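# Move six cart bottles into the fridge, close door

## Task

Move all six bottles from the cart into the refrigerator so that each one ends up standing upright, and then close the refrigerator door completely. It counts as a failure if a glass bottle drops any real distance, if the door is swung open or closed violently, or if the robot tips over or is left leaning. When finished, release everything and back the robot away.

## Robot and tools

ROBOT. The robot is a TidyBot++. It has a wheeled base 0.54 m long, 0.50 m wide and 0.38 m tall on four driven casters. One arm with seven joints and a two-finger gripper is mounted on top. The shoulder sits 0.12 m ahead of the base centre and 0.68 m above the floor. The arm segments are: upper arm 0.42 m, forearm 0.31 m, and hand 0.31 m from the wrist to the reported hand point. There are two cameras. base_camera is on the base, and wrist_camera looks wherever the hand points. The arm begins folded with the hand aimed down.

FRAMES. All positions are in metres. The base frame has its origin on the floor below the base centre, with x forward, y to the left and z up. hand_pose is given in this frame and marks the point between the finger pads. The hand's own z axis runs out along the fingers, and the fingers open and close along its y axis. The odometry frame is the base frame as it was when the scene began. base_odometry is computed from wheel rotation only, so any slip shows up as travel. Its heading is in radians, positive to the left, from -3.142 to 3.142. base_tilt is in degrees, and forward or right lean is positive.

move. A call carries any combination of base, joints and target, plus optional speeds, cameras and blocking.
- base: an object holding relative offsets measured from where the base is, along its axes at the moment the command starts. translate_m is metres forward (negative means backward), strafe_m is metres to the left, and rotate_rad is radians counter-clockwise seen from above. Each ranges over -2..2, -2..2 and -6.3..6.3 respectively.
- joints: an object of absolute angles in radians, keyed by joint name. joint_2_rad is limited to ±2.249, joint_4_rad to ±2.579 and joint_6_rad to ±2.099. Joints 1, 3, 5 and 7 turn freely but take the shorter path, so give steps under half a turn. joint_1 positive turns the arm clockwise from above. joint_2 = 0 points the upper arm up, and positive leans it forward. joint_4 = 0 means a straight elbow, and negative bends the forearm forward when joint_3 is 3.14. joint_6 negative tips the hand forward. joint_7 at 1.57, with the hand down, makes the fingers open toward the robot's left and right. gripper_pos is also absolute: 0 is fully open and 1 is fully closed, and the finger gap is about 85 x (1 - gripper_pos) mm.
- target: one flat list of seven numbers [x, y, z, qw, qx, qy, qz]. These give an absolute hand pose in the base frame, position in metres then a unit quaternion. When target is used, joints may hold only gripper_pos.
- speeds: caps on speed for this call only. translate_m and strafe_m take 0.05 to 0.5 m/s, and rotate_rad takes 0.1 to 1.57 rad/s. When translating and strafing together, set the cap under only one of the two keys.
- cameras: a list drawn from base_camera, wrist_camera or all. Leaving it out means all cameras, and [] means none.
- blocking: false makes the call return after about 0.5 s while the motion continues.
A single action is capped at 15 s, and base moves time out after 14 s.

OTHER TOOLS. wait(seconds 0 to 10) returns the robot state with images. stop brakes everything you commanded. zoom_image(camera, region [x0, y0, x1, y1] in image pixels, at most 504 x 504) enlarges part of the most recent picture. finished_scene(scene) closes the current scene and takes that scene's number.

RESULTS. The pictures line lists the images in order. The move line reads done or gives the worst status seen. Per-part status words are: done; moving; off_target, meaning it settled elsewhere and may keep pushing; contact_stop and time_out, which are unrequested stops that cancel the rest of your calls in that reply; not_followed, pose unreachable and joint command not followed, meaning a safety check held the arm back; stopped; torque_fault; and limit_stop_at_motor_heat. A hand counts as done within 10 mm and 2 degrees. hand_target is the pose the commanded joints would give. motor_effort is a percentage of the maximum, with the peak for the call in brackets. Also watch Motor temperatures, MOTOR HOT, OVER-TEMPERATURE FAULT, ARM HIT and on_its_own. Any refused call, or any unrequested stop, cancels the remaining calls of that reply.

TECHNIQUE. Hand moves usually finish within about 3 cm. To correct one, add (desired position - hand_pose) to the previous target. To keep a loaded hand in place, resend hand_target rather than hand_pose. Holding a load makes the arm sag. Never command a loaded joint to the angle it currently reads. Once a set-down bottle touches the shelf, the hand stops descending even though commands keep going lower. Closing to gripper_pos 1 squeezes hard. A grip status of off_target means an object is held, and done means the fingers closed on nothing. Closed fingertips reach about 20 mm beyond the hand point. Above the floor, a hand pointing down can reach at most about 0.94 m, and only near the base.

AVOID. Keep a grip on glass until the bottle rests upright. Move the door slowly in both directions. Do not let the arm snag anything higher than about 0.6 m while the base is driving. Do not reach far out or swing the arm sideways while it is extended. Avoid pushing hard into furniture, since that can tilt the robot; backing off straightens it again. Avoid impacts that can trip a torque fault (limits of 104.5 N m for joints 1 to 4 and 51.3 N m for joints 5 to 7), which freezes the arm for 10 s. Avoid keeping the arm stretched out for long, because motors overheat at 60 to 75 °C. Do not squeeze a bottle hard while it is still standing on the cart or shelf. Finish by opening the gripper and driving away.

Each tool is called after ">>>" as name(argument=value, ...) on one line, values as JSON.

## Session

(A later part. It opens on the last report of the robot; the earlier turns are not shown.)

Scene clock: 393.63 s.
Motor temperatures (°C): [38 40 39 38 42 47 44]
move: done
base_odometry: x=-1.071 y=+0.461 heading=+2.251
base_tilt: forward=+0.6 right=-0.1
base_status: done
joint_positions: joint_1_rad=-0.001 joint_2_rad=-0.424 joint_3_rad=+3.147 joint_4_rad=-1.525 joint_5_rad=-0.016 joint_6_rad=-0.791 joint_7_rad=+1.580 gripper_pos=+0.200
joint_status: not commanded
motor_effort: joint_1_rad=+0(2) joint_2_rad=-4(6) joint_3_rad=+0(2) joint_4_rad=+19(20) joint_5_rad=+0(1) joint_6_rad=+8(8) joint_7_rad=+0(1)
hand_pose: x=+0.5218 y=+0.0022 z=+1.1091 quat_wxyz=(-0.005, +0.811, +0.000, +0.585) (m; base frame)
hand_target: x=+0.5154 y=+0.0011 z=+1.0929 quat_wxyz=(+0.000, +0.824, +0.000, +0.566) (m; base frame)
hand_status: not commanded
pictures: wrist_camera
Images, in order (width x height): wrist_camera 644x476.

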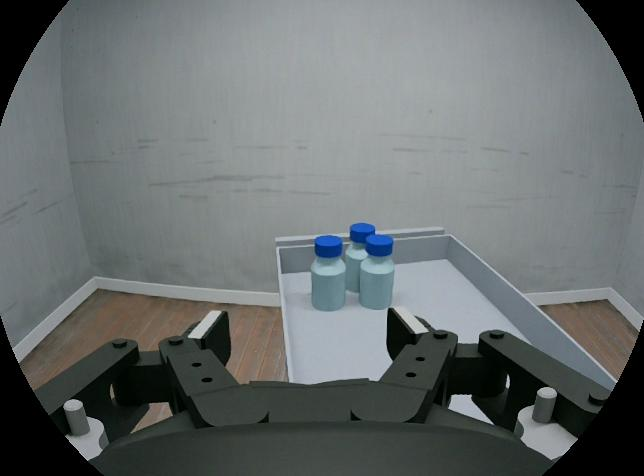

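>>> move(base={"translate_m": 0.24, "strafe_m": -0.026}, target=[0.72,0,0.926,0,0.8434,0,0.5373], cameras=["wrist_camera"])

Scene clock: 399.43 s.
Motor temperatures (°C): [38 40 39 38 42 47 44]
move: off_target
base_odometry: x=-1.202 y=+0.664 heading=+2.250
base_tilt: forward=+0.7 right=+0.0
base_status: done
joint_positions: joint_1_rad=-0.001 joint_2_rad=+0.033 joint_3_rad=+3.147 joint_4_rad=-1.690 joint_5_rad=-0.016 joint_6_rad=-0.332 joint_7_rad=+1.580 gripper_pos=+0.200
joint_status: not commanded
motor_effort: joint_1_rad=+1(2) joint_2_rad=-22(29) joint_3_rad=-1(1) joint_4_rad=+21(23) joint_5_rad=+0(1) joint_6_rad=+7(8) joint_7_rad=+1(1)
hand_pose: x=+0.7191 y=+0.0002 z=+0.9100 quat_wxyz=(-0.003, +0.856, -0.003, +0.517) (m; base frame)
hand_target: x=+0.7200 y=+0.0000 z=+0.9260 quat_wxyz=(+0.000, +0.843, +0.000, +0.537) (m; base frame)
hand_status: off_target (0.016 m and 2.8 deg from the pose sent, 0.270 m and 6.6 deg at the start)
pictures: wrist_camera
Images, in order (width x height): wrist_camera 644x476.

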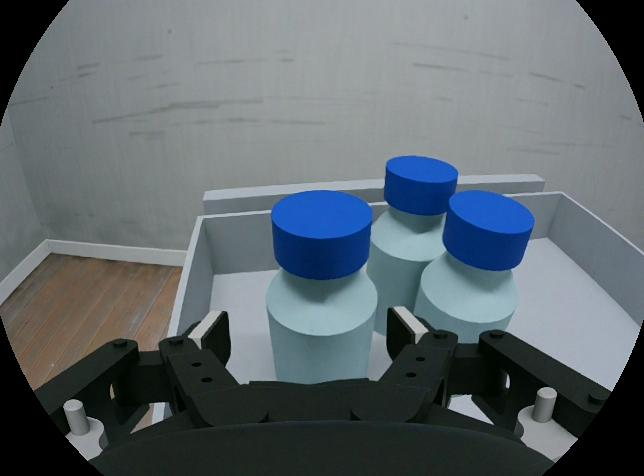

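>>> move(base={"translate_m": 0.069, "strafe_m": -0.003}, speeds={"translate_m":0.1}, cameras=["wrist_camera"])

Scene clock: 402.23 s.
Motor temperatures (°C): [38 40 39 38 42 47 44]
move: done
base_odometry: x=-1.243 y=+0.720 heading=+2.250
base_tilt: forward=+0.7 right=+0.0
base_status: done
joint_positions: joint_1_rad=-0.001 joint_2_rad=+0.031 joint_3_rad=+3.149 joint_4_rad=-1.690 joint_5_rad=-0.016 joint_6_rad=-0.325 joint_7_rad=+1.580 gripper_pos=+0.200
joint_status: not commanded
motor_effort: joint_1_rad=+0(2) joint_2_rad=-22(25) joint_3_rad=-1(2) joint_4_rad=+21(23) joint_5_rad=+0(1) joint_6_rad=+7(8) joint_7_rad=+1(1)
hand_pose: x=+0.7196 y=-0.0009 z=+0.9128 quat_wxyz=(-0.002, +0.854, -0.004, +0.521) (m; base frame)
hand_target: x=+0.7200 y=+0.0000 z=+0.9260 quat_wxyz=(+0.000, +0.843, +0.000, +0.537) (m; base frame)
hand_status: not commanded
pictures: wrist_camera
Images, in order (width x height): wrist_camera 644x476.

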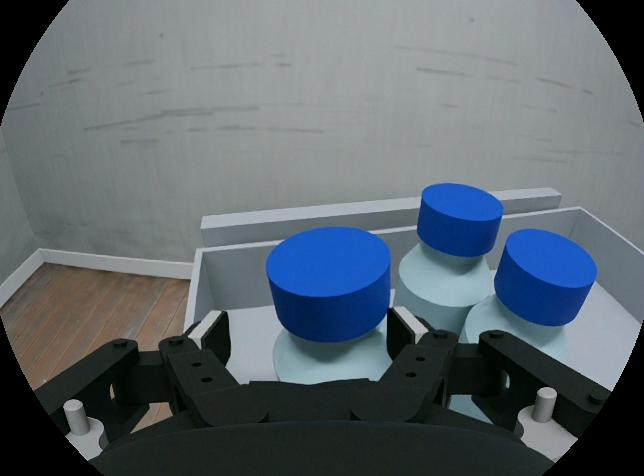

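>>> move(base={"strafe_m": -0.009}, cameras=[])

>>> move(base={"translate_m": 0.03}, speeds={"translate_m":0.08}, cameras=["wrist_camera"])

Scene clock: 407.00 s.
Motor temperatures (°C): [38 40 39 38 42 47 44]
move: done
base_odometry: x=-1.236 y=+0.726 heading=+2.250
base_tilt: forward=+0.6 right=-0.1
base_status: done
joint_positions: joint_1_rad=-0.003 joint_2_rad=+0.031 joint_3_rad=+3.153 joint_4_rad=-1.690 joint_5_rad=-0.016 joint_6_rad=-0.325 joint_7_rad=+1.580 gripper_pos=+0.200
joint_status: not commanded
motor_effort: joint_1_rad=+0(3) joint_2_rad=-21(24) joint_3_rad=-1(4) joint_4_rad=+21(22) joint_5_rad=+0(1) joint_6_rad=+8(8) joint_7_rad=+0(1)
hand_pose: x=+0.7197 y=-0.0019 z=+0.9128 quat_wxyz=(-0.002, +0.854, -0.005, +0.521) (m; base frame)
hand_target: x=+0.7200 y=+0.0000 z=+0.9260 quat_wxyz=(+0.000, +0.843, +0.000, +0.537) (m; base frame)
hand_status: not commanded
pictures: none
No camera images: "cameras" was empty.

Scene clock: 407.87 s.
Motor temperatures (°C): [38 40 39 38 42 47 44]
move: done
base_odometry: x=-1.255 y=+0.749 heading=+2.249
base_tilt: forward=+0.7 right=-0.1
base_status: done
joint_positions: joint_1_rad=-0.003 joint_2_rad=+0.030 joint_3_rad=+3.153 joint_4_rad=-1.691 joint_5_rad=-0.016 joint_6_rad=-0.324 joint_7_rad=+1.580 gripper_pos=+0.200
joint_status: not commanded
motor_effort: joint_1_rad=+0(2) joint_2_rad=-22(26) joint_3_rad=+0(3) joint_4_rad=+21(22) joint_5_rad=+1(1) joint_6_rad=+7(8) joint_7_rad=+1(1)
hand_pose: x=+0.7197 y=-0.0020 z=+0.9133 quat_wxyz=(-0.002, +0.853, -0.005, +0.521) (m; base frame)
hand_target: x=+0.7200 y=+0.0000 z=+0.9260 quat_wxyz=(+0.000, +0.843, +0.000, +0.537) (m; base frame)
hand_status: not commanded
pictures: wrist_camera
Images, in order (width x height): wrist_camera 644x476.

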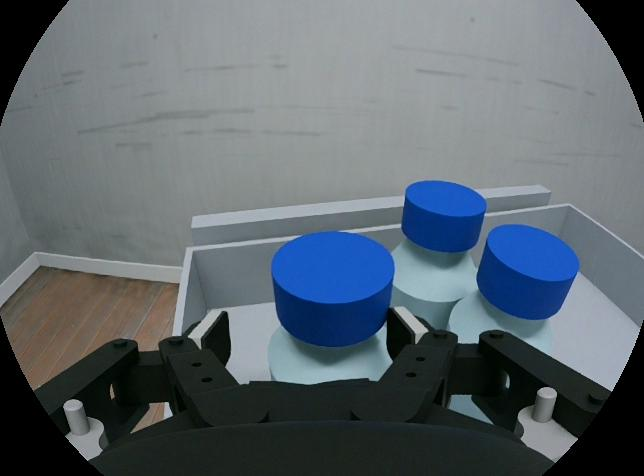

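>>> wait(seconds=0.3, cameras=["wrist_camera"])

Scene clock: 409.47 s.
Motor temperatures (°C): [38 40 39 38 42 47 44]
base_odometry: x=-1.255 y=+0.749 heading=+2.249
base_tilt: forward=+0.6 right=+0.0
base_status: done
joint_positions: joint_1_rad=-0.003 joint_2_rad=+0.030 joint_3_rad=+3.153 joint_4_rad=-1.691 joint_5_rad=-0.016 joint_6_rad=-0.324 joint_7_rad=+1.580 gripper_pos=+0.200
joint_status: not commanded
motor_effort: joint_1_rad=+0(2) joint_2_rad=-22(26) joint_3_rad=+0(3) joint_4_rad=+21(22) joint_5_rad=+0(1) joint_6_rad=+7(8) joint_7_rad=+0(1)
hand_pose: x=+0.7197 y=-0.0020 z=+0.9133 quat_wxyz=(-0.002, +0.853, -0.005, +0.521) (m; base frame)
hand_target: x=+0.7200 y=+0.0000 z=+0.9260 quat_wxyz=(+0.000, +0.843, +0.000, +0.537) (m; base frame)
hand_status: not commanded
wait: 0.30 s; at rest from the start
pictures: wrist_camera
Images, in order (width x height): wrist_camera 644x476.

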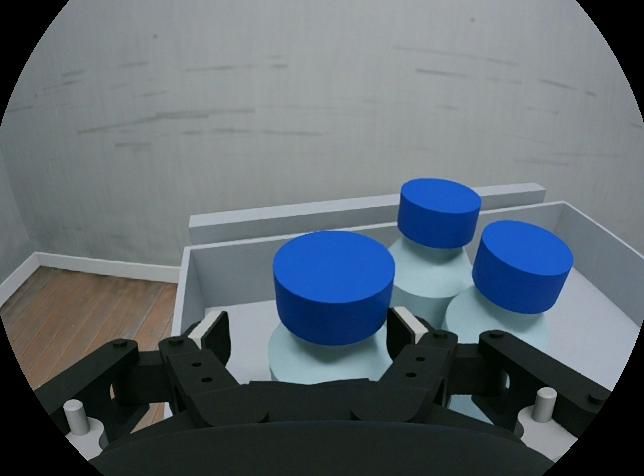

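>>> move(base={"translate_m": -0.2}, cameras=["wrist_camera"])

>>> move(joints={"joint_1_rad":0,"joint_2_rad":0.39,"joint_3_rad":3.142,"joint_4_rad":-1.157,"joint_5_rad":0,"joint_6_rad":-0.43,"joint_7_rad":1.571}, cameras=["wrist_camera"])

Scene clock: 414.83 s.
Motor temperatures (°C): [38 40 39 38 42 47 44]
move: done
base_odometry: x=-1.129 y=+0.594 heading=+2.249
base_tilt: forward=+0.6 right=-0.1
base_status: done
joint_positions: joint_1_rad=-0.004 joint_2_rad=+0.023 joint_3_rad=+3.153 joint_4_rad=-1.692 joint_5_rad=-0.016 joint_6_rad=-0.323 joint_7_rad=+1.580 gripper_pos=+0.200
joint_status: not commanded
motor_effort: joint_1_rad=+0(3) joint_2_rad=-21(26) joint_3_rad=+0(2) joint_4_rad=+21(22) joint_5_rad=+1(1) joint_6_rad=+8(8) joint_7_rad=+0(1)
hand_pose: x=+0.7178 y=-0.0013 z=+0.9173 quat_wxyz=(-0.002, +0.851, -0.004, +0.524) (m; base frame)
hand_target: x=+0.7200 y=+0.0000 z=+0.9260 quat_wxyz=(+0.000, +0.843, +0.000, +0.537) (m; base frame)
hand_status: not commanded
pictures: wrist_camera
Images, in order (width x height): wrist_camera 644x476.

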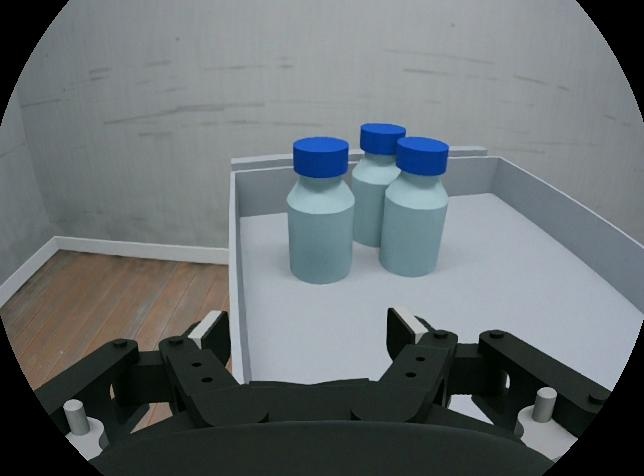

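Scene clock: 416.60 s.
Motor temperatures (°C): [38 40 39 38 42 47 44]
move: done
base_odometry: x=-1.129 y=+0.594 heading=+2.249
base_tilt: forward=+0.6 right=-0.1
base_status: not commanded
joint_positions: joint_1_rad=-0.004 joint_2_rad=+0.394 joint_3_rad=+3.153 joint_4_rad=-1.173 joint_5_rad=-0.016 joint_6_rad=-0.387 joint_7_rad=+1.580 gripper_pos=+0.200
joint_status: all done
motor_effort: joint_1_rad=+0(2) joint_2_rad=-36(38) joint_3_rad=-1(1) joint_4_rad=+22(23) joint_5_rad=+0(2) joint_6_rad=+8(9) joint_7_rad=+1(2)
hand_pose: x=+0.8837 y=-0.0004 z=+0.9551 quat_wxyz=(-0.001, +0.829, -0.002, +0.559) (m; base frame)
hand_target: x=+0.8792 y=+0.0011 z=+0.9555 quat_wxyz=(+0.000, +0.835, +0.000, +0.550) (m; base frame)
hand_status: not commanded
pictures: wrist_camera
Images, in order (width x height): wrist_camera 644x476.

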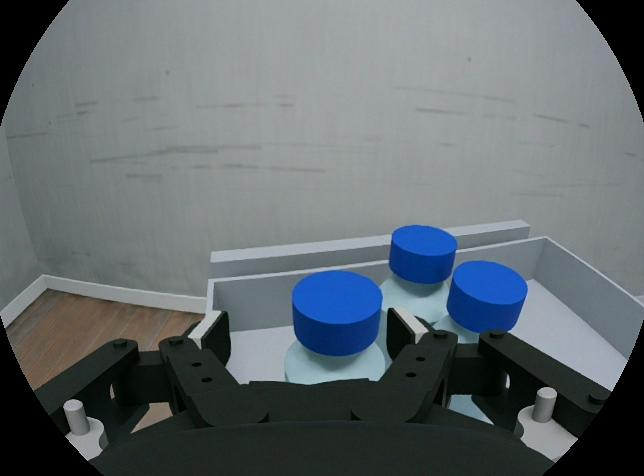

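>>> move(base={"strafe_m": -0.015}, joints={"joint_2_rad":0.477,"joint_4_rad":-1.118,"joint_6_rad":-0.38}, cameras=["wrist_camera"])

>>> move(base={"translate_m": 0.05}, speeds={"translate_m":0.08}, cameras=["wrist_camera"])

Scene clock: 420.23 s.
Motor temperatures (°C): [38 40 39 38 42 47 44]
move: done
base_odometry: x=-1.117 y=+0.603 heading=+2.249
base_tilt: forward=+0.6 right=+0.0
base_status: done
joint_positions: joint_1_rad=+0.004 joint_2_rad=+0.489 joint_3_rad=+3.151 joint_4_rad=-1.128 joint_5_rad=-0.016 joint_6_rad=-0.387 joint_7_rad=+1.580 gripper_pos=+0.200
joint_status: all done
motor_effort: joint_1_rad=+1(6) joint_2_rad=-38(42) joint_3_rad=-1(3) joint_4_rad=+21(23) joint_5_rad=+0(1) joint_6_rad=+7(8) joint_7_rad=+1(1)
hand_pose: x=+0.9132 y=-0.0053 z=+0.9079 quat_wxyz=(+0.001, +0.843, -0.005, +0.538) (m; base frame)
hand_target: x=+0.9127 y=+0.0011 z=+0.9256 quat_wxyz=(+0.000, +0.835, +0.000, +0.551) (m; base frame)
hand_status: not commanded
pictures: wrist_camera
Images, in order (width x height): wrist_camera 644x476.

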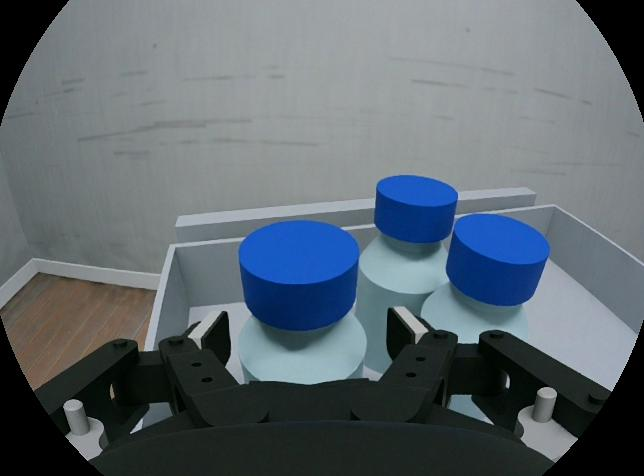

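Scene clock: 421.37 s.
Motor temperatures (°C): [38 41 39 38 42 47 44]
move: done
base_odometry: x=-1.148 y=+0.642 heading=+2.249
base_tilt: forward=+0.7 right=-0.1
base_status: done
joint_positions: joint_1_rad=+0.004 joint_2_rad=+0.491 joint_3_rad=+3.151 joint_4_rad=-1.128 joint_5_rad=-0.016 joint_6_rad=-0.387 joint_7_rad=+1.580 gripper_pos=+0.200
joint_status: not commanded
motor_effort: joint_1_rad=+0(2) joint_2_rad=-40(42) joint_3_rad=-1(2) joint_4_rad=+21(22) joint_5_rad=+0(1) joint_6_rad=+7(8) joint_7_rad=+0(1)
hand_pose: x=+0.9137 y=-0.0052 z=+0.9065 quat_wxyz=(+0.001, +0.843, -0.005, +0.538) (m; base frame)
hand_target: x=+0.9127 y=+0.0011 z=+0.9256 quat_wxyz=(+0.000, +0.835, +0.000, +0.551) (m; base frame)
hand_status: not commanded
pictures: wrist_camera
Images, in order (width x height): wrist_camera 644x476.

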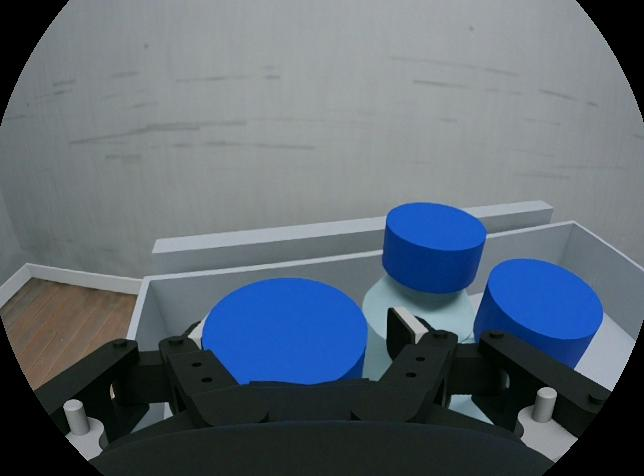

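>>> move(base={"translate_m": -0.045}, speeds={"translate_m":0.1}, cameras=["wrist_camera"])

>>> move(base={"strafe_m": 0.009}, cameras=["wrist_camera"])

Scene clock: 426.20 s.
Motor temperatures (°C): [38 41 39 38 42 47 44]
move: done
base_odometry: x=-1.120 y=+0.607 heading=+2.249
base_tilt: forward=+0.6 right=-0.1
base_status: done
joint_positions: joint_1_rad=+0.004 joint_2_rad=+0.493 joint_3_rad=+3.151 joint_4_rad=-1.127 joint_5_rad=-0.016 joint_6_rad=-0.387 joint_7_rad=+1.580 gripper_pos=+0.200
joint_status: not commanded
motor_effort: joint_1_rad=+1(3) joint_2_rad=-38(42) joint_3_rad=-1(2) joint_4_rad=+21(22) joint_5_rad=+0(1) joint_6_rad=+7(8) joint_7_rad=+1(1)
hand_pose: x=+0.9142 y=-0.0052 z=+0.9054 quat_wxyz=(+0.001, +0.843, -0.005, +0.537) (m; base frame)
hand_target: x=+0.9127 y=+0.0011 z=+0.9256 quat_wxyz=(+0.000, +0.835, +0.000, +0.551) (m; base frame)
hand_status: not commanded
pictures: wrist_camera
Images, in order (width x height): wrist_camera 644x476.

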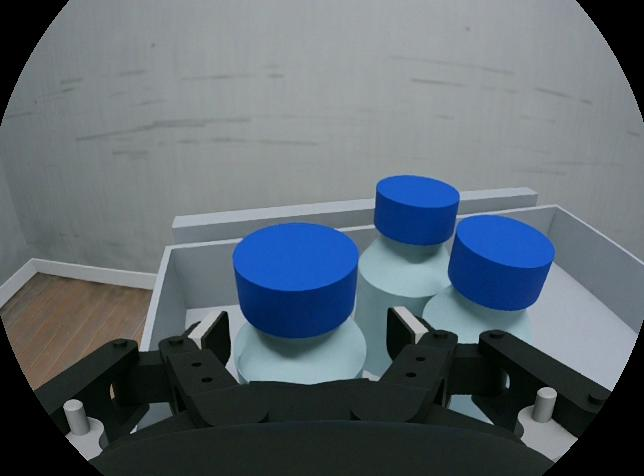

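Scene clock: 426.83 s.
Motor temperatures (°C): [38 41 39 38 42 47 44]
move: done
base_odometry: x=-1.127 y=+0.602 heading=+2.249
base_tilt: forward=+0.7 right=+0.0
base_status: done
joint_positions: joint_1_rad=-0.001 joint_2_rad=+0.493 joint_3_rad=+3.151 joint_4_rad=-1.127 joint_5_rad=-0.016 joint_6_rad=-0.387 joint_7_rad=+1.580 gripper_pos=+0.200
joint_status: not commanded
motor_effort: joint_1_rad=+1(5) joint_2_rad=-39(41) joint_3_rad=-1(3) joint_4_rad=+21(23) joint_5_rad=+0(1) joint_6_rad=+7(8) joint_7_rad=+1(1)
hand_pose: x=+0.9142 y=-0.0010 z=+0.9054 quat_wxyz=(-0.001, +0.843, -0.002, +0.537) (m; base frame)
hand_target: x=+0.9127 y=+0.0011 z=+0.9256 quat_wxyz=(+0.000, +0.835, +0.000, +0.551) (m; base frame)
hand_status: not commanded
pictures: wrist_camera
Images, in order (width x height): wrist_camera 644x476.

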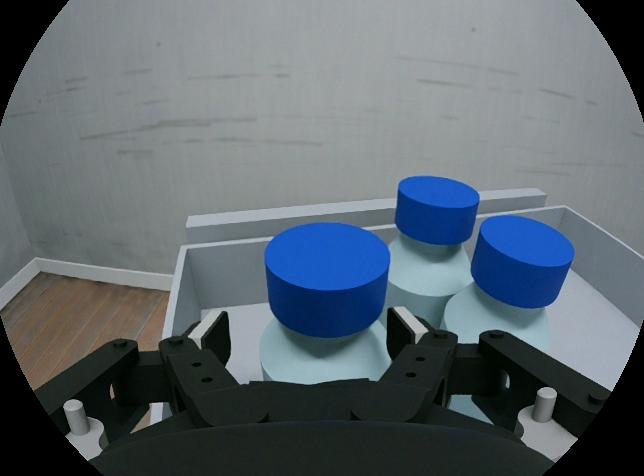

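>>> move(base={"strafe_m": -0.006}, cameras=["wrist_camera"])

Scene clock: 429.60 s.
Motor temperatures (°C): [38 41 39 38 42 47 44]
move: done
base_odometry: x=-1.122 y=+0.606 heading=+2.249
base_tilt: forward=+0.6 right=+0.0
base_status: done
joint_positions: joint_1_rad=+0.001 joint_2_rad=+0.493 joint_3_rad=+3.150 joint_4_rad=-1.127 joint_5_rad=-0.016 joint_6_rad=-0.387 joint_7_rad=+1.580 gripper_pos=+0.200
joint_status: not commanded
motor_effort: joint_1_rad=+1(5) joint_2_rad=-39(43) joint_3_rad=-1(3) joint_4_rad=+22(23) joint_5_rad=+0(1) joint_6_rad=+7(8) joint_7_rad=+1(1)
hand_pose: x=+0.9143 y=-0.0024 z=+0.9054 quat_wxyz=(+0.000, +0.843, -0.003, +0.537) (m; base frame)
hand_target: x=+0.9127 y=+0.0011 z=+0.9256 quat_wxyz=(+0.000, +0.835, +0.000, +0.551) (m; base frame)
hand_status: not commanded
pictures: wrist_camera
Images, in order (width x height): wrist_camera 644x476.

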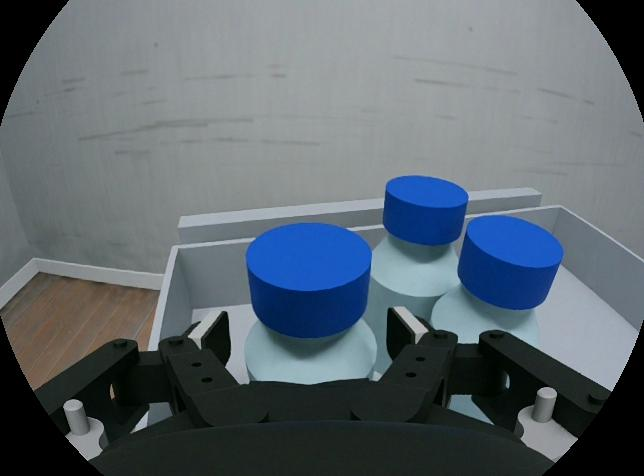

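Centred.

>>> move(base={"translate_m": 0.03}, speeds={"translate_m":0.08}, cameras=["wrist_camera"])

Scene clock: 431.90 s.
Motor temperatures (°C): [38 41 39 38 42 47 44]
move: done
base_odometry: x=-1.141 y=+0.629 heading=+2.248
base_tilt: forward=+0.6 right=-0.1
base_status: done
joint_positions: joint_1_rad=+0.001 joint_2_rad=+0.493 joint_3_rad=+3.150 joint_4_rad=-1.127 joint_5_rad=-0.016 joint_6_rad=-0.387 joint_7_rad=+1.580 gripper_pos=+0.200
joint_status: not commanded
motor_effort: joint_1_rad=+1(2) joint_2_rad=-38(42) joint_3_rad=-1(2) joint_4_rad=+22(22) joint_5_rad=+0(2) joint_6_rad=+7(8) joint_7_rad=+1(1)
hand_pose: x=+0.9145 y=-0.0024 z=+0.9051 quat_wxyz=(+0.000, +0.843, -0.003, +0.537) (m; base frame)
hand_target: x=+0.9127 y=+0.0011 z=+0.9256 quat_wxyz=(+0.000, +0.835, +0.000, +0.551) (m; base frame)
hand_status: not commanded
pictures: wrist_camera
Images, in order (width x height): wrist_camera 644x476.

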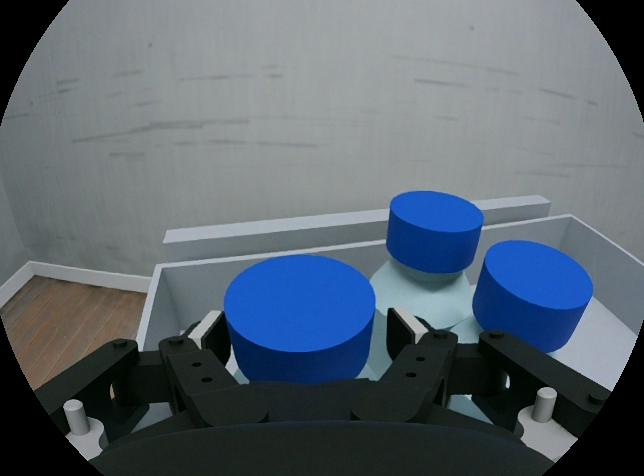

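>>> move(base={"strafe_m": 0.003}, joints={"gripper_pos": 1.0}, cameras=["wrist_camera"])

Scene clock: 435.67 s.
Motor temperatures (°C): [38 41 39 38 42 47 44]
move: off_target
base_odometry: x=-1.143 y=+0.628 heading=+2.248
base_tilt: forward=+0.6 right=+0.0
base_status: done
joint_positions: joint_1_rad=+0.000 joint_2_rad=+0.494 joint_3_rad=+3.150 joint_4_rad=-1.126 joint_5_rad=-0.016 joint_6_rad=-0.387 joint_7_rad=+1.580 gripper_pos=+0.431
joint_status: gripper_pos off_target (ended at +0.431, target +1.000)
motor_effort: joint_1_rad=+1(7) joint_2_rad=-40(40) joint_3_rad=-1(4) joint_4_rad=+22(23) joint_5_rad=+1(1) joint_6_rad=+8(8) joint_7_rad=+0(1)
hand_pose: x=+0.9145 y=-0.0016 z=+0.9054 quat_wxyz=(-0.001, +0.843, -0.003, +0.537) (m; base frame)
hand_target: x=+0.9127 y=+0.0011 z=+0.9256 quat_wxyz=(+0.000, +0.835, +0.000, +0.551) (m; base frame)
hand_status: not commanded
pictures: wrist_camera
Images, in order (width x height): wrist_camera 644x476.

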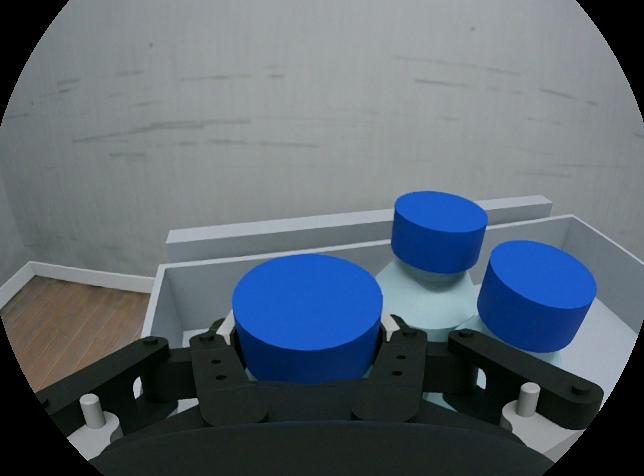

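>>> move(target=[0.913,0.001,1.05,0,0.835,0,0.550], cameras=["wrist_camera"])

>>> move(base={"translate_m": -0.6}, joints={"joint_1_rad":0,"joint_2_rad":-0.27,"joint_3_rad":3.142,"joint_4_rad":-1.17,"joint_5_rad":0,"joint_6_rad":-1.08,"joint_7_rad":1.571}, cameras=["wrist_camera"])

>>> move(base={"rotate_rad": 1.476}, speeds={"rotate_rad":0.8}, cameras=[])

Scene clock: 442.17 s.
Motor temperatures (°C): [38 41 39 38 42 47 44]
move: off_target
base_odometry: x=-1.143 y=+0.628 heading=+2.248
base_tilt: forward=+0.6 right=-0.1
base_status: not commanded
joint_positions: joint_1_rad=+0.000 joint_2_rad=+0.593 joint_3_rad=+3.157 joint_4_rad=-0.598 joint_5_rad=-0.016 joint_6_rad=-0.825 joint_7_rad=+1.580 gripper_pos=+0.431
joint_status: not commanded
motor_effort: joint_1_rad=+1(1) joint_2_rad=-46(49) joint_3_rad=-1(1) joint_4_rad=+24(27) joint_5_rad=-1(2) joint_6_rad=+11(11) joint_7_rad=+1(1)
hand_pose: x=+0.9271 y=-0.0026 z=+1.0132 quat_wxyz=(+0.002, +0.846, -0.001, +0.534) (m; base frame)
hand_target: x=+0.9130 y=+0.0010 z=+1.0500 quat_wxyz=(+0.000, +0.835, +0.000, +0.550) (m; base frame)
hand_status: off_target (0.040 m and 2.3 deg from the pose sent, 0.145 m and 1.8 deg at the start)
pictures: wrist_camera
Images, in order (width x height): wrist_camera 644x476.

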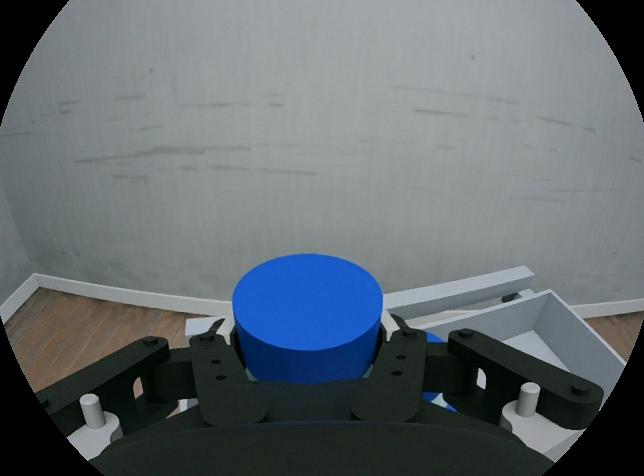

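Scene clock: 444.53 s.
Motor temperatures (°C): [38 41 39 38 42 47 44]
move: done
base_odometry: x=-0.767 y=+0.160 heading=+2.248
base_tilt: forward=+0.6 right=-0.1
base_status: done
joint_positions: joint_1_rad=-0.002 joint_2_rad=-0.263 joint_3_rad=+3.159 joint_4_rad=-1.174 joint_5_rad=-0.016 joint_6_rad=-1.060 joint_7_rad=+1.580 gripper_pos=+0.431
joint_status: all done
motor_effort: joint_1_rad=+0(3) joint_2_rad=-10(52) joint_3_rad=+0(2) joint_4_rad=+21(26) joint_5_rad=-1(3) joint_6_rad=+10(12) joint_7_rad=+1(2)
hand_pose: x=+0.5450 y=-0.0024 z=+1.1594 quat_wxyz=(-0.003, +0.834, -0.003, +0.552) (m; base frame)
hand_target: x=+0.5386 y=+0.0011 z=+1.1589 quat_wxyz=(+0.000, +0.836, +0.000, +0.549) (m; base frame)
hand_status: not commanded
pictures: wrist_camera
Images, in order (width x height): wrist_camera 644x476.

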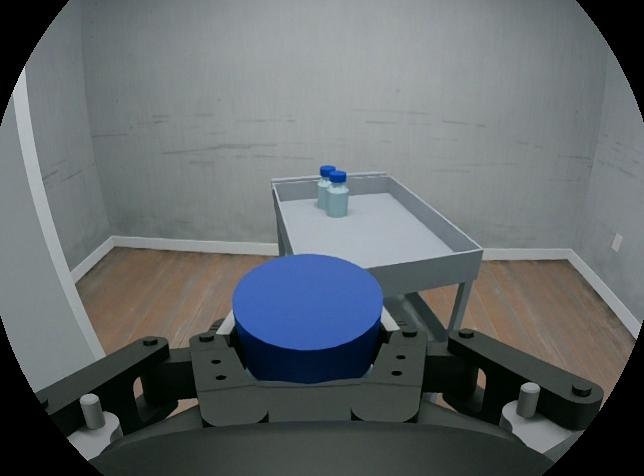

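Scene clock: 447.17 s.
Motor temperatures (°C): [38 41 39 38 42 47 44]
move: done
base_odometry: x=-0.767 y=+0.160 heading=-2.560
base_tilt: forward=+0.6 right=-0.1
base_status: done
joint_positions: joint_1_rad=-0.002 joint_2_rad=-0.263 joint_3_rad=+3.152 joint_4_rad=-1.176 joint_5_rad=-0.016 joint_6_rad=-1.060 joint_7_rad=+1.580 gripper_pos=+0.431
joint_status: not commanded
motor_effort: joint_1_rad=+1(2) joint_2_rad=-11(12) joint_3_rad=+0(4) joint_4_rad=+21(22) joint_5_rad=+0(3) joint_6_rad=+10(11) joint_7_rad=+0(1)
hand_pose: x=+0.5451 y=+0.0010 z=+1.1586 quat_wxyz=(-0.004, +0.834, +0.000, +0.552) (m; base frame)
hand_target: x=+0.5386 y=+0.0011 z=+1.1589 quat_wxyz=(+0.000, +0.836, +0.000, +0.549) (m; base frame)
hand_status: not commanded
pictures: none
No camera images: "cameras" was empty.

>>> move(base={"translate_m": 0.507, "strafe_m": -0.288}, joints={"joint_1_rad":0,"joint_2_rad":-0.22,"joint_3_rad":3.142,"joint_4_rad":-1.20,"joint_5_rad":0,"joint_6_rad":-1.02,"joint_7_rad":1.571}, cameras=["wrist_camera"])

Scene clock: 453.27 s.
Motor temperatures (°C): [38 41 39 38 42 47 44]
move: done
base_odometry: x=-1.349 y=+0.122 heading=-2.558
base_tilt: forward=+0.7 right=-0.1
base_status: done
joint_positions: joint_1_rad=-0.002 joint_2_rad=-0.202 joint_3_rad=+3.152 joint_4_rad=-1.208 joint_5_rad=-0.016 joint_6_rad=-1.048 joint_7_rad=+1.580 gripper_pos=+0.431
joint_status: all done
motor_effort: joint_1_rad=+1(2) joint_2_rad=-13(17) joint_3_rad=+0(2) joint_4_rad=+22(24) joint_5_rad=+0(1) joint_6_rad=+10(11) joint_7_rad=+1(1)
hand_pose: x=+0.5757 y=+0.0011 z=+1.1176 quat_wxyz=(-0.005, +0.856, +0.000, +0.517) (m; base frame)
hand_target: x=+0.5713 y=+0.0011 z=+1.1380 quat_wxyz=(+0.000, +0.841, +0.000, +0.540) (m; base frame)
hand_status: not commanded
pictures: wrist_camera
Images, in order (width x height): wrist_camera 644x476.

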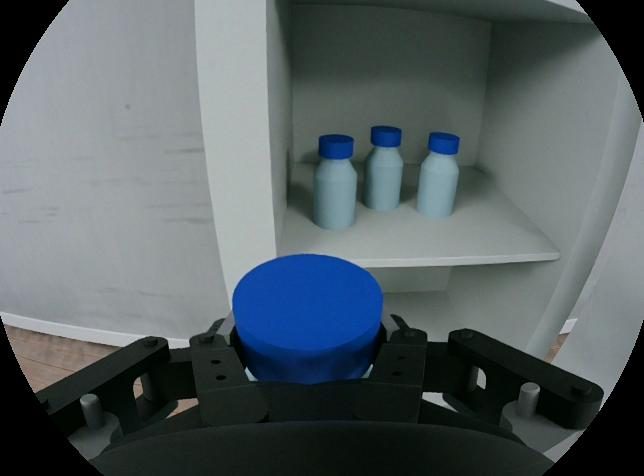

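>>> move(base={"strafe_m": -0.12}, joints={"joint_1_rad":-0.16}, cameras=["wrist_camera"])

Scene clock: 462.23 s.
Motor temperatures (°C): [38 41 39 38 42 47 44]
move: done
base_odometry: x=-1.415 y=+0.222 heading=-2.558
base_tilt: forward=+0.6 right=-0.1
base_status: done
joint_positions: joint_1_rad=-0.144 joint_2_rad=-0.202 joint_3_rad=+3.151 joint_4_rad=-1.209 joint_5_rad=-0.016 joint_6_rad=-1.048 joint_7_rad=+1.580 gripper_pos=+0.431
joint_status: all done
motor_effort: joint_1_rad=+1(3) joint_2_rad=-14(15) joint_3_rad=+0(3) joint_4_rad=+22(23) joint_5_rad=+0(2) joint_6_rad=+10(11) joint_7_rad=+1(1)
hand_pose: x=+0.5709 y=+0.0662 z=+1.1176 quat_wxyz=(-0.041, +0.854, +0.061, +0.516) (m; base frame)
hand_target: x=+0.5654 y=+0.0732 z=+1.1380 quat_wxyz=(-0.043, +0.839, +0.067, +0.539) (m; base frame)
hand_status: not commanded
pictures: wrist_camera
Images, in order (width x height): wrist_camera 644x476.

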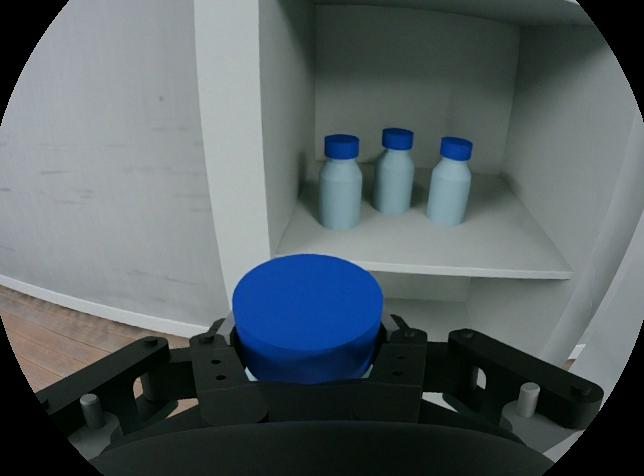

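>>> move(base={"translate_m": 0.25, "strafe_m": 0.012}, speeds={"translate_m":0.2}, cameras=["wrist_camera"])

Scene clock: 470.47 s.
Motor temperatures (°C): [38 41 39 38 42 47 44]
move: done
base_odometry: x=-1.618 y=+0.074 heading=-2.558
base_tilt: forward=+0.6 right=-0.1
base_status: done
joint_positions: joint_1_rad=-0.145 joint_2_rad=-0.195 joint_3_rad=+3.151 joint_4_rad=-1.210 joint_5_rad=-0.016 joint_6_rad=-1.048 joint_7_rad=+1.580 gripper_pos=+0.431
joint_status: not commanded
motor_effort: joint_1_rad=+1(2) joint_2_rad=-15(18) joint_3_rad=+0(1) joint_4_rad=+22(24) joint_5_rad=-1(1) joint_6_rad=+10(11) joint_7_rad=+0(1)
hand_pose: x=+0.5739 y=+0.0669 z=+1.1136 quat_wxyz=(-0.041, +0.856, +0.062, +0.512) (m; base frame)
hand_target: x=+0.5654 y=+0.0732 z=+1.1380 quat_wxyz=(-0.043, +0.839, +0.067, +0.539) (m; base frame)
hand_status: not commanded
pictures: wrist_camera
Images, in order (width x height): wrist_camera 644x476.

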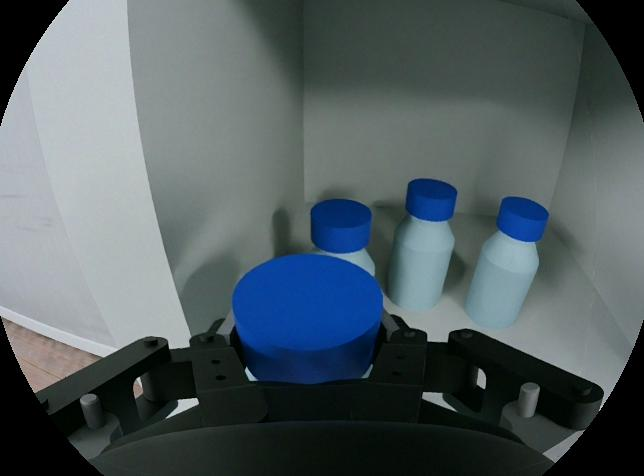

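>>> move(base={"translate_m": 0.055}, speeds={"translate_m":0.1}, joints={"joint_4_rad":-1.27,"joint_6_rad":-0.92}, cameras=["wrist_camera"])

>>> move(joints={"joint_4_rad":-1.34,"joint_6_rad":-0.85}, cameras=["wrist_camera"])

>>> move(joints={"joint_4_rad":-1.38,"joint_6_rad":-0.81}, cameras=["wrist_camera"])

Scene clock: 478.77 s.
Motor temperatures (°C): [38 41 39 38 42 47 44]
move: done
base_odometry: x=-1.664 y=+0.044 heading=-2.558
base_tilt: forward=+0.6 right=-0.1
base_status: done
joint_positions: joint_1_rad=-0.145 joint_2_rad=-0.198 joint_3_rad=+3.151 joint_4_rad=-1.280 joint_5_rad=-0.016 joint_6_rad=-0.969 joint_7_rad=+1.580 gripper_pos=+0.431
joint_status: all done
motor_effort: joint_1_rad=+1(2) joint_2_rad=-15(18) joint_3_rad=+0(1) joint_4_rad=+23(25) joint_5_rad=+0(1) joint_6_rad=+10(11) joint_7_rad=+1(1)
hand_pose: x=+0.5851 y=+0.0685 z=+1.0982 quat_wxyz=(-0.042, +0.853, +0.061, +0.517) (m; base frame)
hand_target: x=+0.5805 y=+0.0756 z=+1.1279 quat_wxyz=(-0.044, +0.831, +0.066, +0.551) (m; base frame)
hand_status: not commanded
pictures: wrist_camera
Images, in order (width x height): wrist_camera 644x476.

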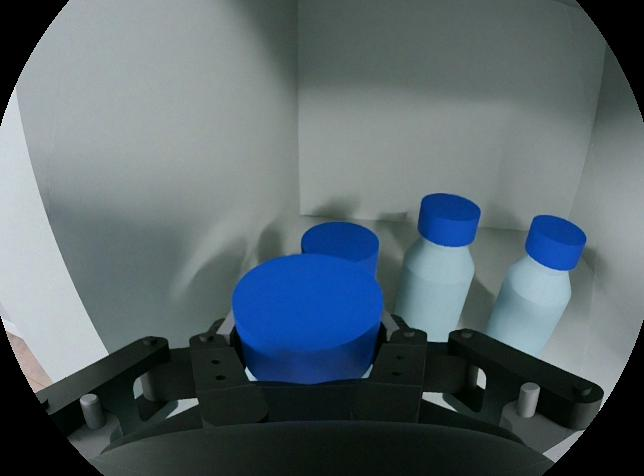

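Scene clock: 479.83 s.
Motor temperatures (°C): [38 41 39 38 42 47 44]
move: done
base_odometry: x=-1.664 y=+0.044 heading=-2.558
base_tilt: forward=+0.6 right=+0.0
base_status: not commanded
joint_positions: joint_1_rad=-0.145 joint_2_rad=-0.198 joint_3_rad=+3.151 joint_4_rad=-1.352 joint_5_rad=-0.016 joint_6_rad=-0.903 joint_7_rad=+1.580 gripper_pos=+0.431
joint_status: all done
motor_effort: joint_1_rad=+1(1) joint_2_rad=-15(17) joint_3_rad=+0(0) joint_4_rad=+23(25) joint_5_rad=+1(1) joint_6_rad=+10(11) joint_7_rad=+1(1)
hand_pose: x=+0.5941 y=+0.0695 z=+1.0765 quat_wxyz=(-0.042, +0.854, +0.060, +0.515) (m; base frame)
hand_target: x=+0.5907 y=+0.0772 z=+1.1084 quat_wxyz=(-0.044, +0.831, +0.066, +0.551) (m; base frame)
hand_status: not commanded
pictures: wrist_camera
Images, in order (width x height): wrist_camera 644x476.

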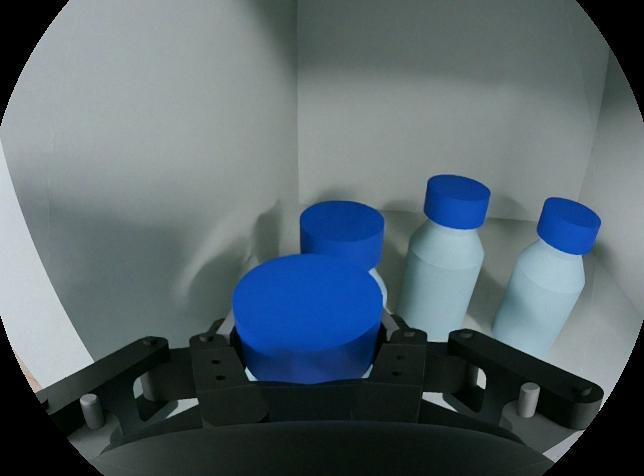

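Scene clock: 480.53 s.
Motor temperatures (°C): [38 41 39 38 42 47 44]
move: done
base_odometry: x=-1.664 y=+0.044 heading=-2.558
base_tilt: forward=+0.7 right=-0.1
base_status: not commanded
joint_positions: joint_1_rad=-0.145 joint_2_rad=-0.198 joint_3_rad=+3.151 joint_4_rad=-1.391 joint_5_rad=-0.016 joint_6_rad=-0.861 joint_7_rad=+1.580 gripper_pos=+0.431
joint_status: all done
motor_effort: joint_1_rad=+1(2) joint_2_rad=-16(18) joint_3_rad=+0(0) joint_4_rad=+24(25) joint_5_rad=+0(1) joint_6_rad=+10(11) joint_7_rad=+1(1)
hand_pose: x=+0.5992 y=+0.0701 z=+1.0658 quat_wxyz=(-0.042, +0.854, +0.060, +0.516) (m; base frame)
hand_target: x=+0.5959 y=+0.0781 z=+1.0970 quat_wxyz=(-0.044, +0.831, +0.066, +0.551) (m; base frame)
hand_status: not commanded
pictures: wrist_camera
Images, in order (width x height): wrist_camera 644x476.

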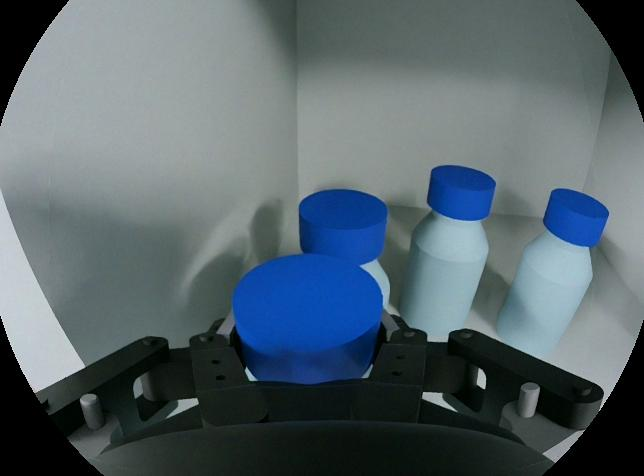

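>>> move(joints={"joint_4_rad":-1.42,"joint_6_rad":-0.75}, cameras=[])

>>> move(joints={"joint_4_rad":-1.46,"joint_6_rad":-0.71}, cameras=[])

>>> move(joints={"joint_4_rad":-1.49,"joint_6_rad":-0.68}, cameras=["wrist_camera"])

Scene clock: 484.70 s.
Motor temperatures (°C): [38 41 39 38 42 47 44]
move: done
base_odometry: x=-1.664 y=+0.044 heading=-2.558
base_tilt: forward=+0.6 right=+0.0
base_status: not commanded
joint_positions: joint_1_rad=-0.145 joint_2_rad=-0.198 joint_3_rad=+3.151 joint_4_rad=-1.430 joint_5_rad=-0.016 joint_6_rad=-0.800 joint_7_rad=+1.580 gripper_pos=+0.431
joint_status: all done
motor_effort: joint_1_rad=+1(2) joint_2_rad=-16(17) joint_3_rad=+0(0) joint_4_rad=+24(25) joint_5_rad=+0(1) joint_6_rad=+10(11) joint_7_rad=+1(1)
hand_pose: x=+0.6065 y=+0.0709 z=+1.0600 quat_wxyz=(-0.042, +0.848, +0.059, +0.525) (m; base frame)
hand_target: x=+0.6029 y=+0.0792 z=+1.0911 quat_wxyz=(-0.045, +0.825, +0.066, +0.559) (m; base frame)
hand_status: not commanded
pictures: none
No camera images: "cameras" was empty.

Scene clock: 485.37 s.
Motor temperatures (°C): [38 41 39 38 42 47 44]
move: done
base_odometry: x=-1.664 y=+0.044 heading=-2.558
base_tilt: forward=+0.6 right=+0.0
base_status: not commanded
joint_positions: joint_1_rad=-0.145 joint_2_rad=-0.198 joint_3_rad=+3.151 joint_4_rad=-1.464 joint_5_rad=-0.016 joint_6_rad=-0.757 joint_7_rad=+1.580 gripper_pos=+0.431
joint_status: all done
motor_effort: joint_1_rad=+0(1) joint_2_rad=-16(17) joint_3_rad=+0(0) joint_4_rad=+24(25) joint_5_rad=+0(1) joint_6_rad=+9(11) joint_7_rad=+1(1)
hand_pose: x=+0.6112 y=+0.0714 z=+1.0526 quat_wxyz=(-0.042, +0.846, +0.059, +0.529) (m; base frame)
hand_target: x=+0.6072 y=+0.0799 z=+1.0793 quat_wxyz=(-0.045, +0.825, +0.066, +0.559) (m; base frame)
hand_status: not commanded
pictures: none
No camera images: "cameras" was empty.

Scene clock: 486.00 s.
Motor temperatures (°C): [38 41 39 38 42 47 44]
move: done
base_odometry: x=-1.664 y=+0.044 heading=-2.558
base_tilt: forward=+0.6 right=-0.1
base_status: not commanded
joint_positions: joint_1_rad=-0.145 joint_2_rad=-0.198 joint_3_rad=+3.151 joint_4_rad=-1.484 joint_5_rad=-0.016 joint_6_rad=-0.719 joint_7_rad=+1.580 gripper_pos=+0.431
joint_status: all done
motor_effort: joint_1_rad=+1(1) joint_2_rad=-14(16) joint_3_rad=+0(0) joint_4_rad=+22(24) joint_5_rad=+0(1) joint_6_rad=+8(10) joint_7_rad=+0(1)
hand_pose: x=+0.6152 y=+0.0718 z=+1.0523 quat_wxyz=(-0.043, +0.840, +0.058, +0.537) (m; base frame)
hand_target: x=+0.6101 y=+0.0804 z=+1.0703 quat_wxyz=(-0.045, +0.825, +0.066, +0.559) (m; base frame)
hand_status: not commanded
pictures: wrist_camera
Images, in order (width x height): wrist_camera 644x476.

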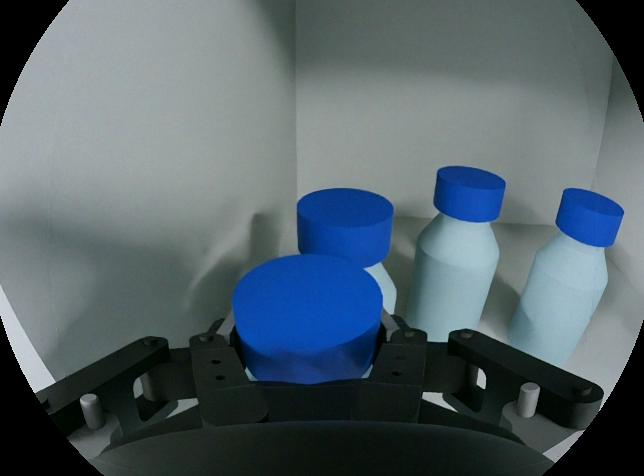

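>>> move(joints={"joint_4_rad":-1.515,"joint_6_rad":-0.67}, cameras=[])

>>> move(joints={"gripper_pos":0.2}, cameras=["wrist_camera"])

Scene clock: 488.20 s.
Motor temperatures (°C): [38 41 39 38 42 47 44]
move: done
base_odometry: x=-1.664 y=+0.044 heading=-2.558
base_tilt: forward=+0.6 right=-0.1
base_status: not commanded
joint_positions: joint_1_rad=-0.145 joint_2_rad=-0.204 joint_3_rad=+3.151 joint_4_rad=-1.497 joint_5_rad=-0.016 joint_6_rad=-0.700 joint_7_rad=+1.580 gripper_pos=+0.431
joint_status: all done
motor_effort: joint_1_rad=+1(2) joint_2_rad=-11(14) joint_3_rad=+0(0) joint_4_rad=+20(22) joint_5_rad=+1(1) joint_6_rad=+7(8) joint_7_rad=+0(0)
hand_pose: x=+0.6151 y=+0.0718 z=+1.0521 quat_wxyz=(-0.043, +0.838, +0.058, +0.541) (m; base frame)
hand_target: x=+0.6106 y=+0.0804 z=+1.0585 quat_wxyz=(-0.044, +0.829, +0.066, +0.553) (m; base frame)
hand_status: not commanded
pictures: none
No camera images: "cameras" was empty.

Scene clock: 489.20 s.
Motor temperatures (°C): [38 41 39 38 42 47 44]
move: done
base_odometry: x=-1.664 y=+0.044 heading=-2.558
base_tilt: forward=+0.7 right=-0.1
base_status: not commanded
joint_positions: joint_1_rad=-0.145 joint_2_rad=-0.204 joint_3_rad=+3.151 joint_4_rad=-1.502 joint_5_rad=-0.016 joint_6_rad=-0.700 joint_7_rad=+1.580 gripper_pos=+0.200
joint_status: all done
motor_effort: joint_1_rad=+1(2) joint_2_rad=-13(14) joint_3_rad=+0(0) joint_4_rad=+21(21) joint_5_rad=+0(1) joint_6_rad=+8(8) joint_7_rad=+1(1)
hand_pose: x=+0.6149 y=+0.0718 z=+1.0494 quat_wxyz=(-0.043, +0.839, +0.058, +0.539) (m; base frame)
hand_target: x=+0.6106 y=+0.0804 z=+1.0585 quat_wxyz=(-0.044, +0.829, +0.066, +0.553) (m; base frame)
hand_status: not commanded
pictures: wrist_camera
Images, in order (width x height): wrist_camera 644x476.

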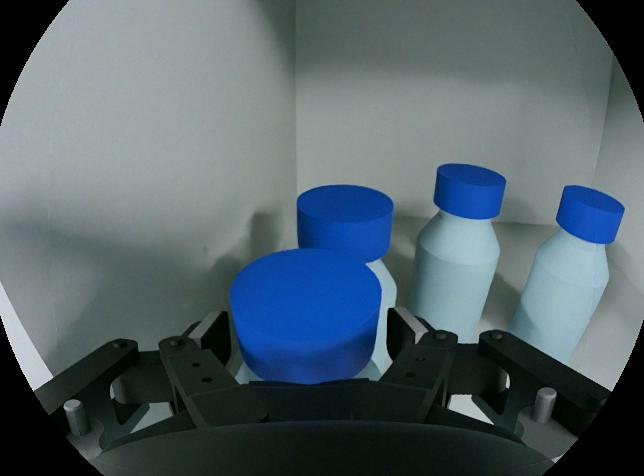

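>>> move(base={"translate_m": -0.13, "strafe_m": -0.018}, speeds={"translate_m":0.12}, cameras=["wrist_camera"])

>>> move(base={"translate_m": -0.73}, joints={"joint_1_rad":0,"joint_2_rad":-0.43,"joint_3_rad":3.142,"joint_4_rad":-1.538,"joint_5_rad":0,"joint_6_rad":-0.83,"joint_7_rad":1.571}, cameras=["wrist_camera"])

>>> move(base={"rotate_rad": -1.475}, speeds={"rotate_rad":0.9}, cameras=["wrist_camera"])

Scene clock: 496.97 s.
Motor temperatures (°C): [38 41 39 38 42 47 44]
move: done
base_odometry: x=-1.565 y=+0.130 heading=-2.558
base_tilt: forward=+0.5 right=-0.1
base_status: done
joint_positions: joint_1_rad=-0.146 joint_2_rad=-0.211 joint_3_rad=+3.151 joint_4_rad=-1.503 joint_5_rad=-0.016 joint_6_rad=-0.700 joint_7_rad=+1.580 gripper_pos=+0.200
joint_status: not commanded
motor_effort: joint_1_rad=+1(2) joint_2_rad=-13(18) joint_3_rad=+0(1) joint_4_rad=+21(22) joint_5_rad=+1(1) joint_6_rad=+8(8) joint_7_rad=+1(1)
hand_pose: x=+0.6121 y=+0.0716 z=+1.0527 quat_wxyz=(-0.043, +0.837, +0.058, +0.542) (m; base frame)
hand_target: x=+0.6106 y=+0.0804 z=+1.0585 quat_wxyz=(-0.044, +0.829, +0.066, +0.553) (m; base frame)
hand_status: not commanded
pictures: wrist_camera
Images, in order (width x height): wrist_camera 644x476.

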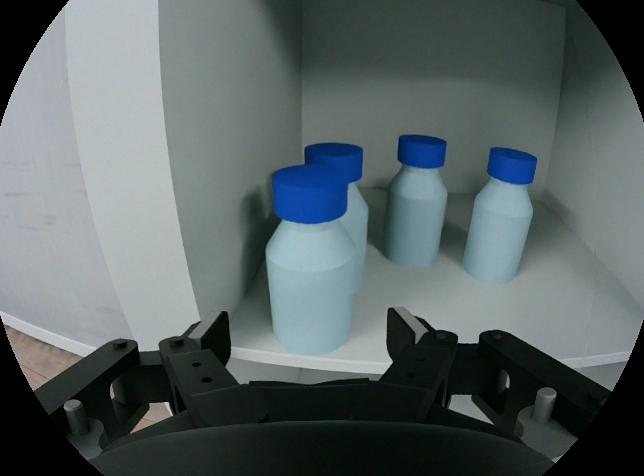

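Scene clock: 499.53 s.
Motor temperatures (°C): [38 41 39 38 42 47 44]
move: done
base_odometry: x=-0.956 y=+0.533 heading=-2.558
base_tilt: forward=+0.6 right=+0.0
base_status: done
joint_positions: joint_1_rad=-0.016 joint_2_rad=-0.424 joint_3_rad=+3.151 joint_4_rad=-1.526 joint_5_rad=-0.016 joint_6_rad=-0.790 joint_7_rad=+1.580 gripper_pos=+0.200
joint_status: all done
motor_effort: joint_1_rad=+1(2) joint_2_rad=-4(18) joint_3_rad=+0(2) joint_4_rad=+20(22) joint_5_rad=+1(2) joint_6_rad=+8(9) joint_7_rad=+0(1)
hand_pose: x=+0.5218 y=+0.0062 z=+1.1092 quat_wxyz=(-0.009, +0.811, +0.004, +0.585) (m; base frame)
hand_target: x=+0.5154 y=+0.0011 z=+1.0929 quat_wxyz=(+0.000, +0.824, +0.000, +0.566) (m; base frame)
hand_status: not commanded
pictures: wrist_camera
Images, in order (width x height): wrist_camera 644x476.

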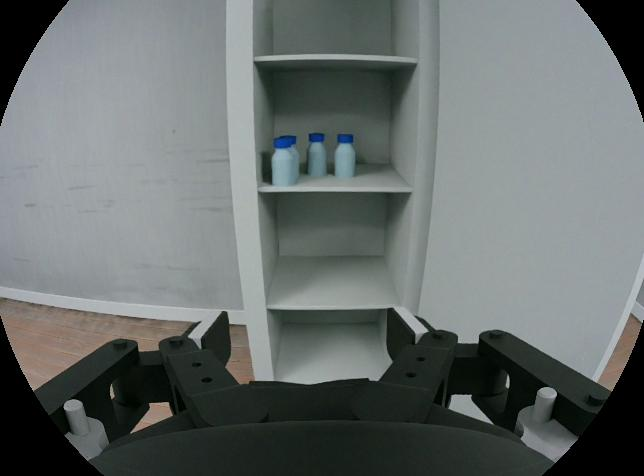

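Scene clock: 502.03 s.
Motor temperatures (°C): [38 41 39 38 42 47 44]
move: done
base_odometry: x=-0.956 y=+0.533 heading=+2.252
base_tilt: forward=+0.7 right=+0.0
base_status: done
joint_positions: joint_1_rad=-0.012 joint_2_rad=-0.424 joint_3_rad=+3.151 joint_4_rad=-1.526 joint_5_rad=-0.016 joint_6_rad=-0.790 joint_7_rad=+1.580 gripper_pos=+0.200
joint_status: not commanded
motor_effort: joint_1_rad=+1(2) joint_2_rad=-4(5) joint_3_rad=+0(3) joint_4_rad=+20(21) joint_5_rad=+0(1) joint_6_rad=+8(8) joint_7_rad=+1(1)
hand_pose: x=+0.5218 y=+0.0050 z=+1.1091 quat_wxyz=(-0.008, +0.811, +0.003, +0.585) (m; base frame)
hand_target: x=+0.5154 y=+0.0011 z=+1.0929 quat_wxyz=(+0.000, +0.824, +0.000, +0.566) (m; base frame)
hand_status: not commanded
pictures: wrist_camera
Images, in order (width x height): wrist_camera 644x476.

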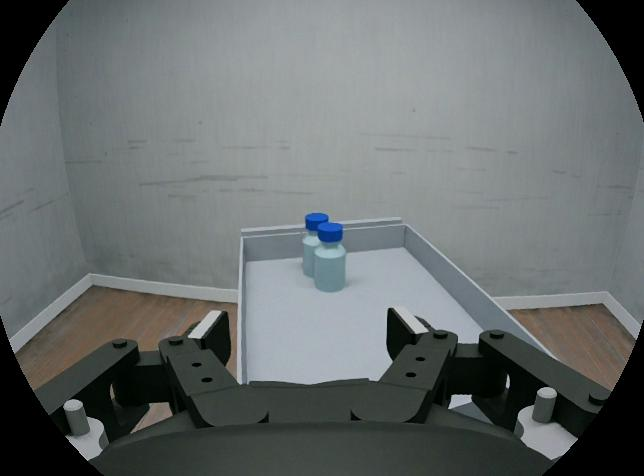

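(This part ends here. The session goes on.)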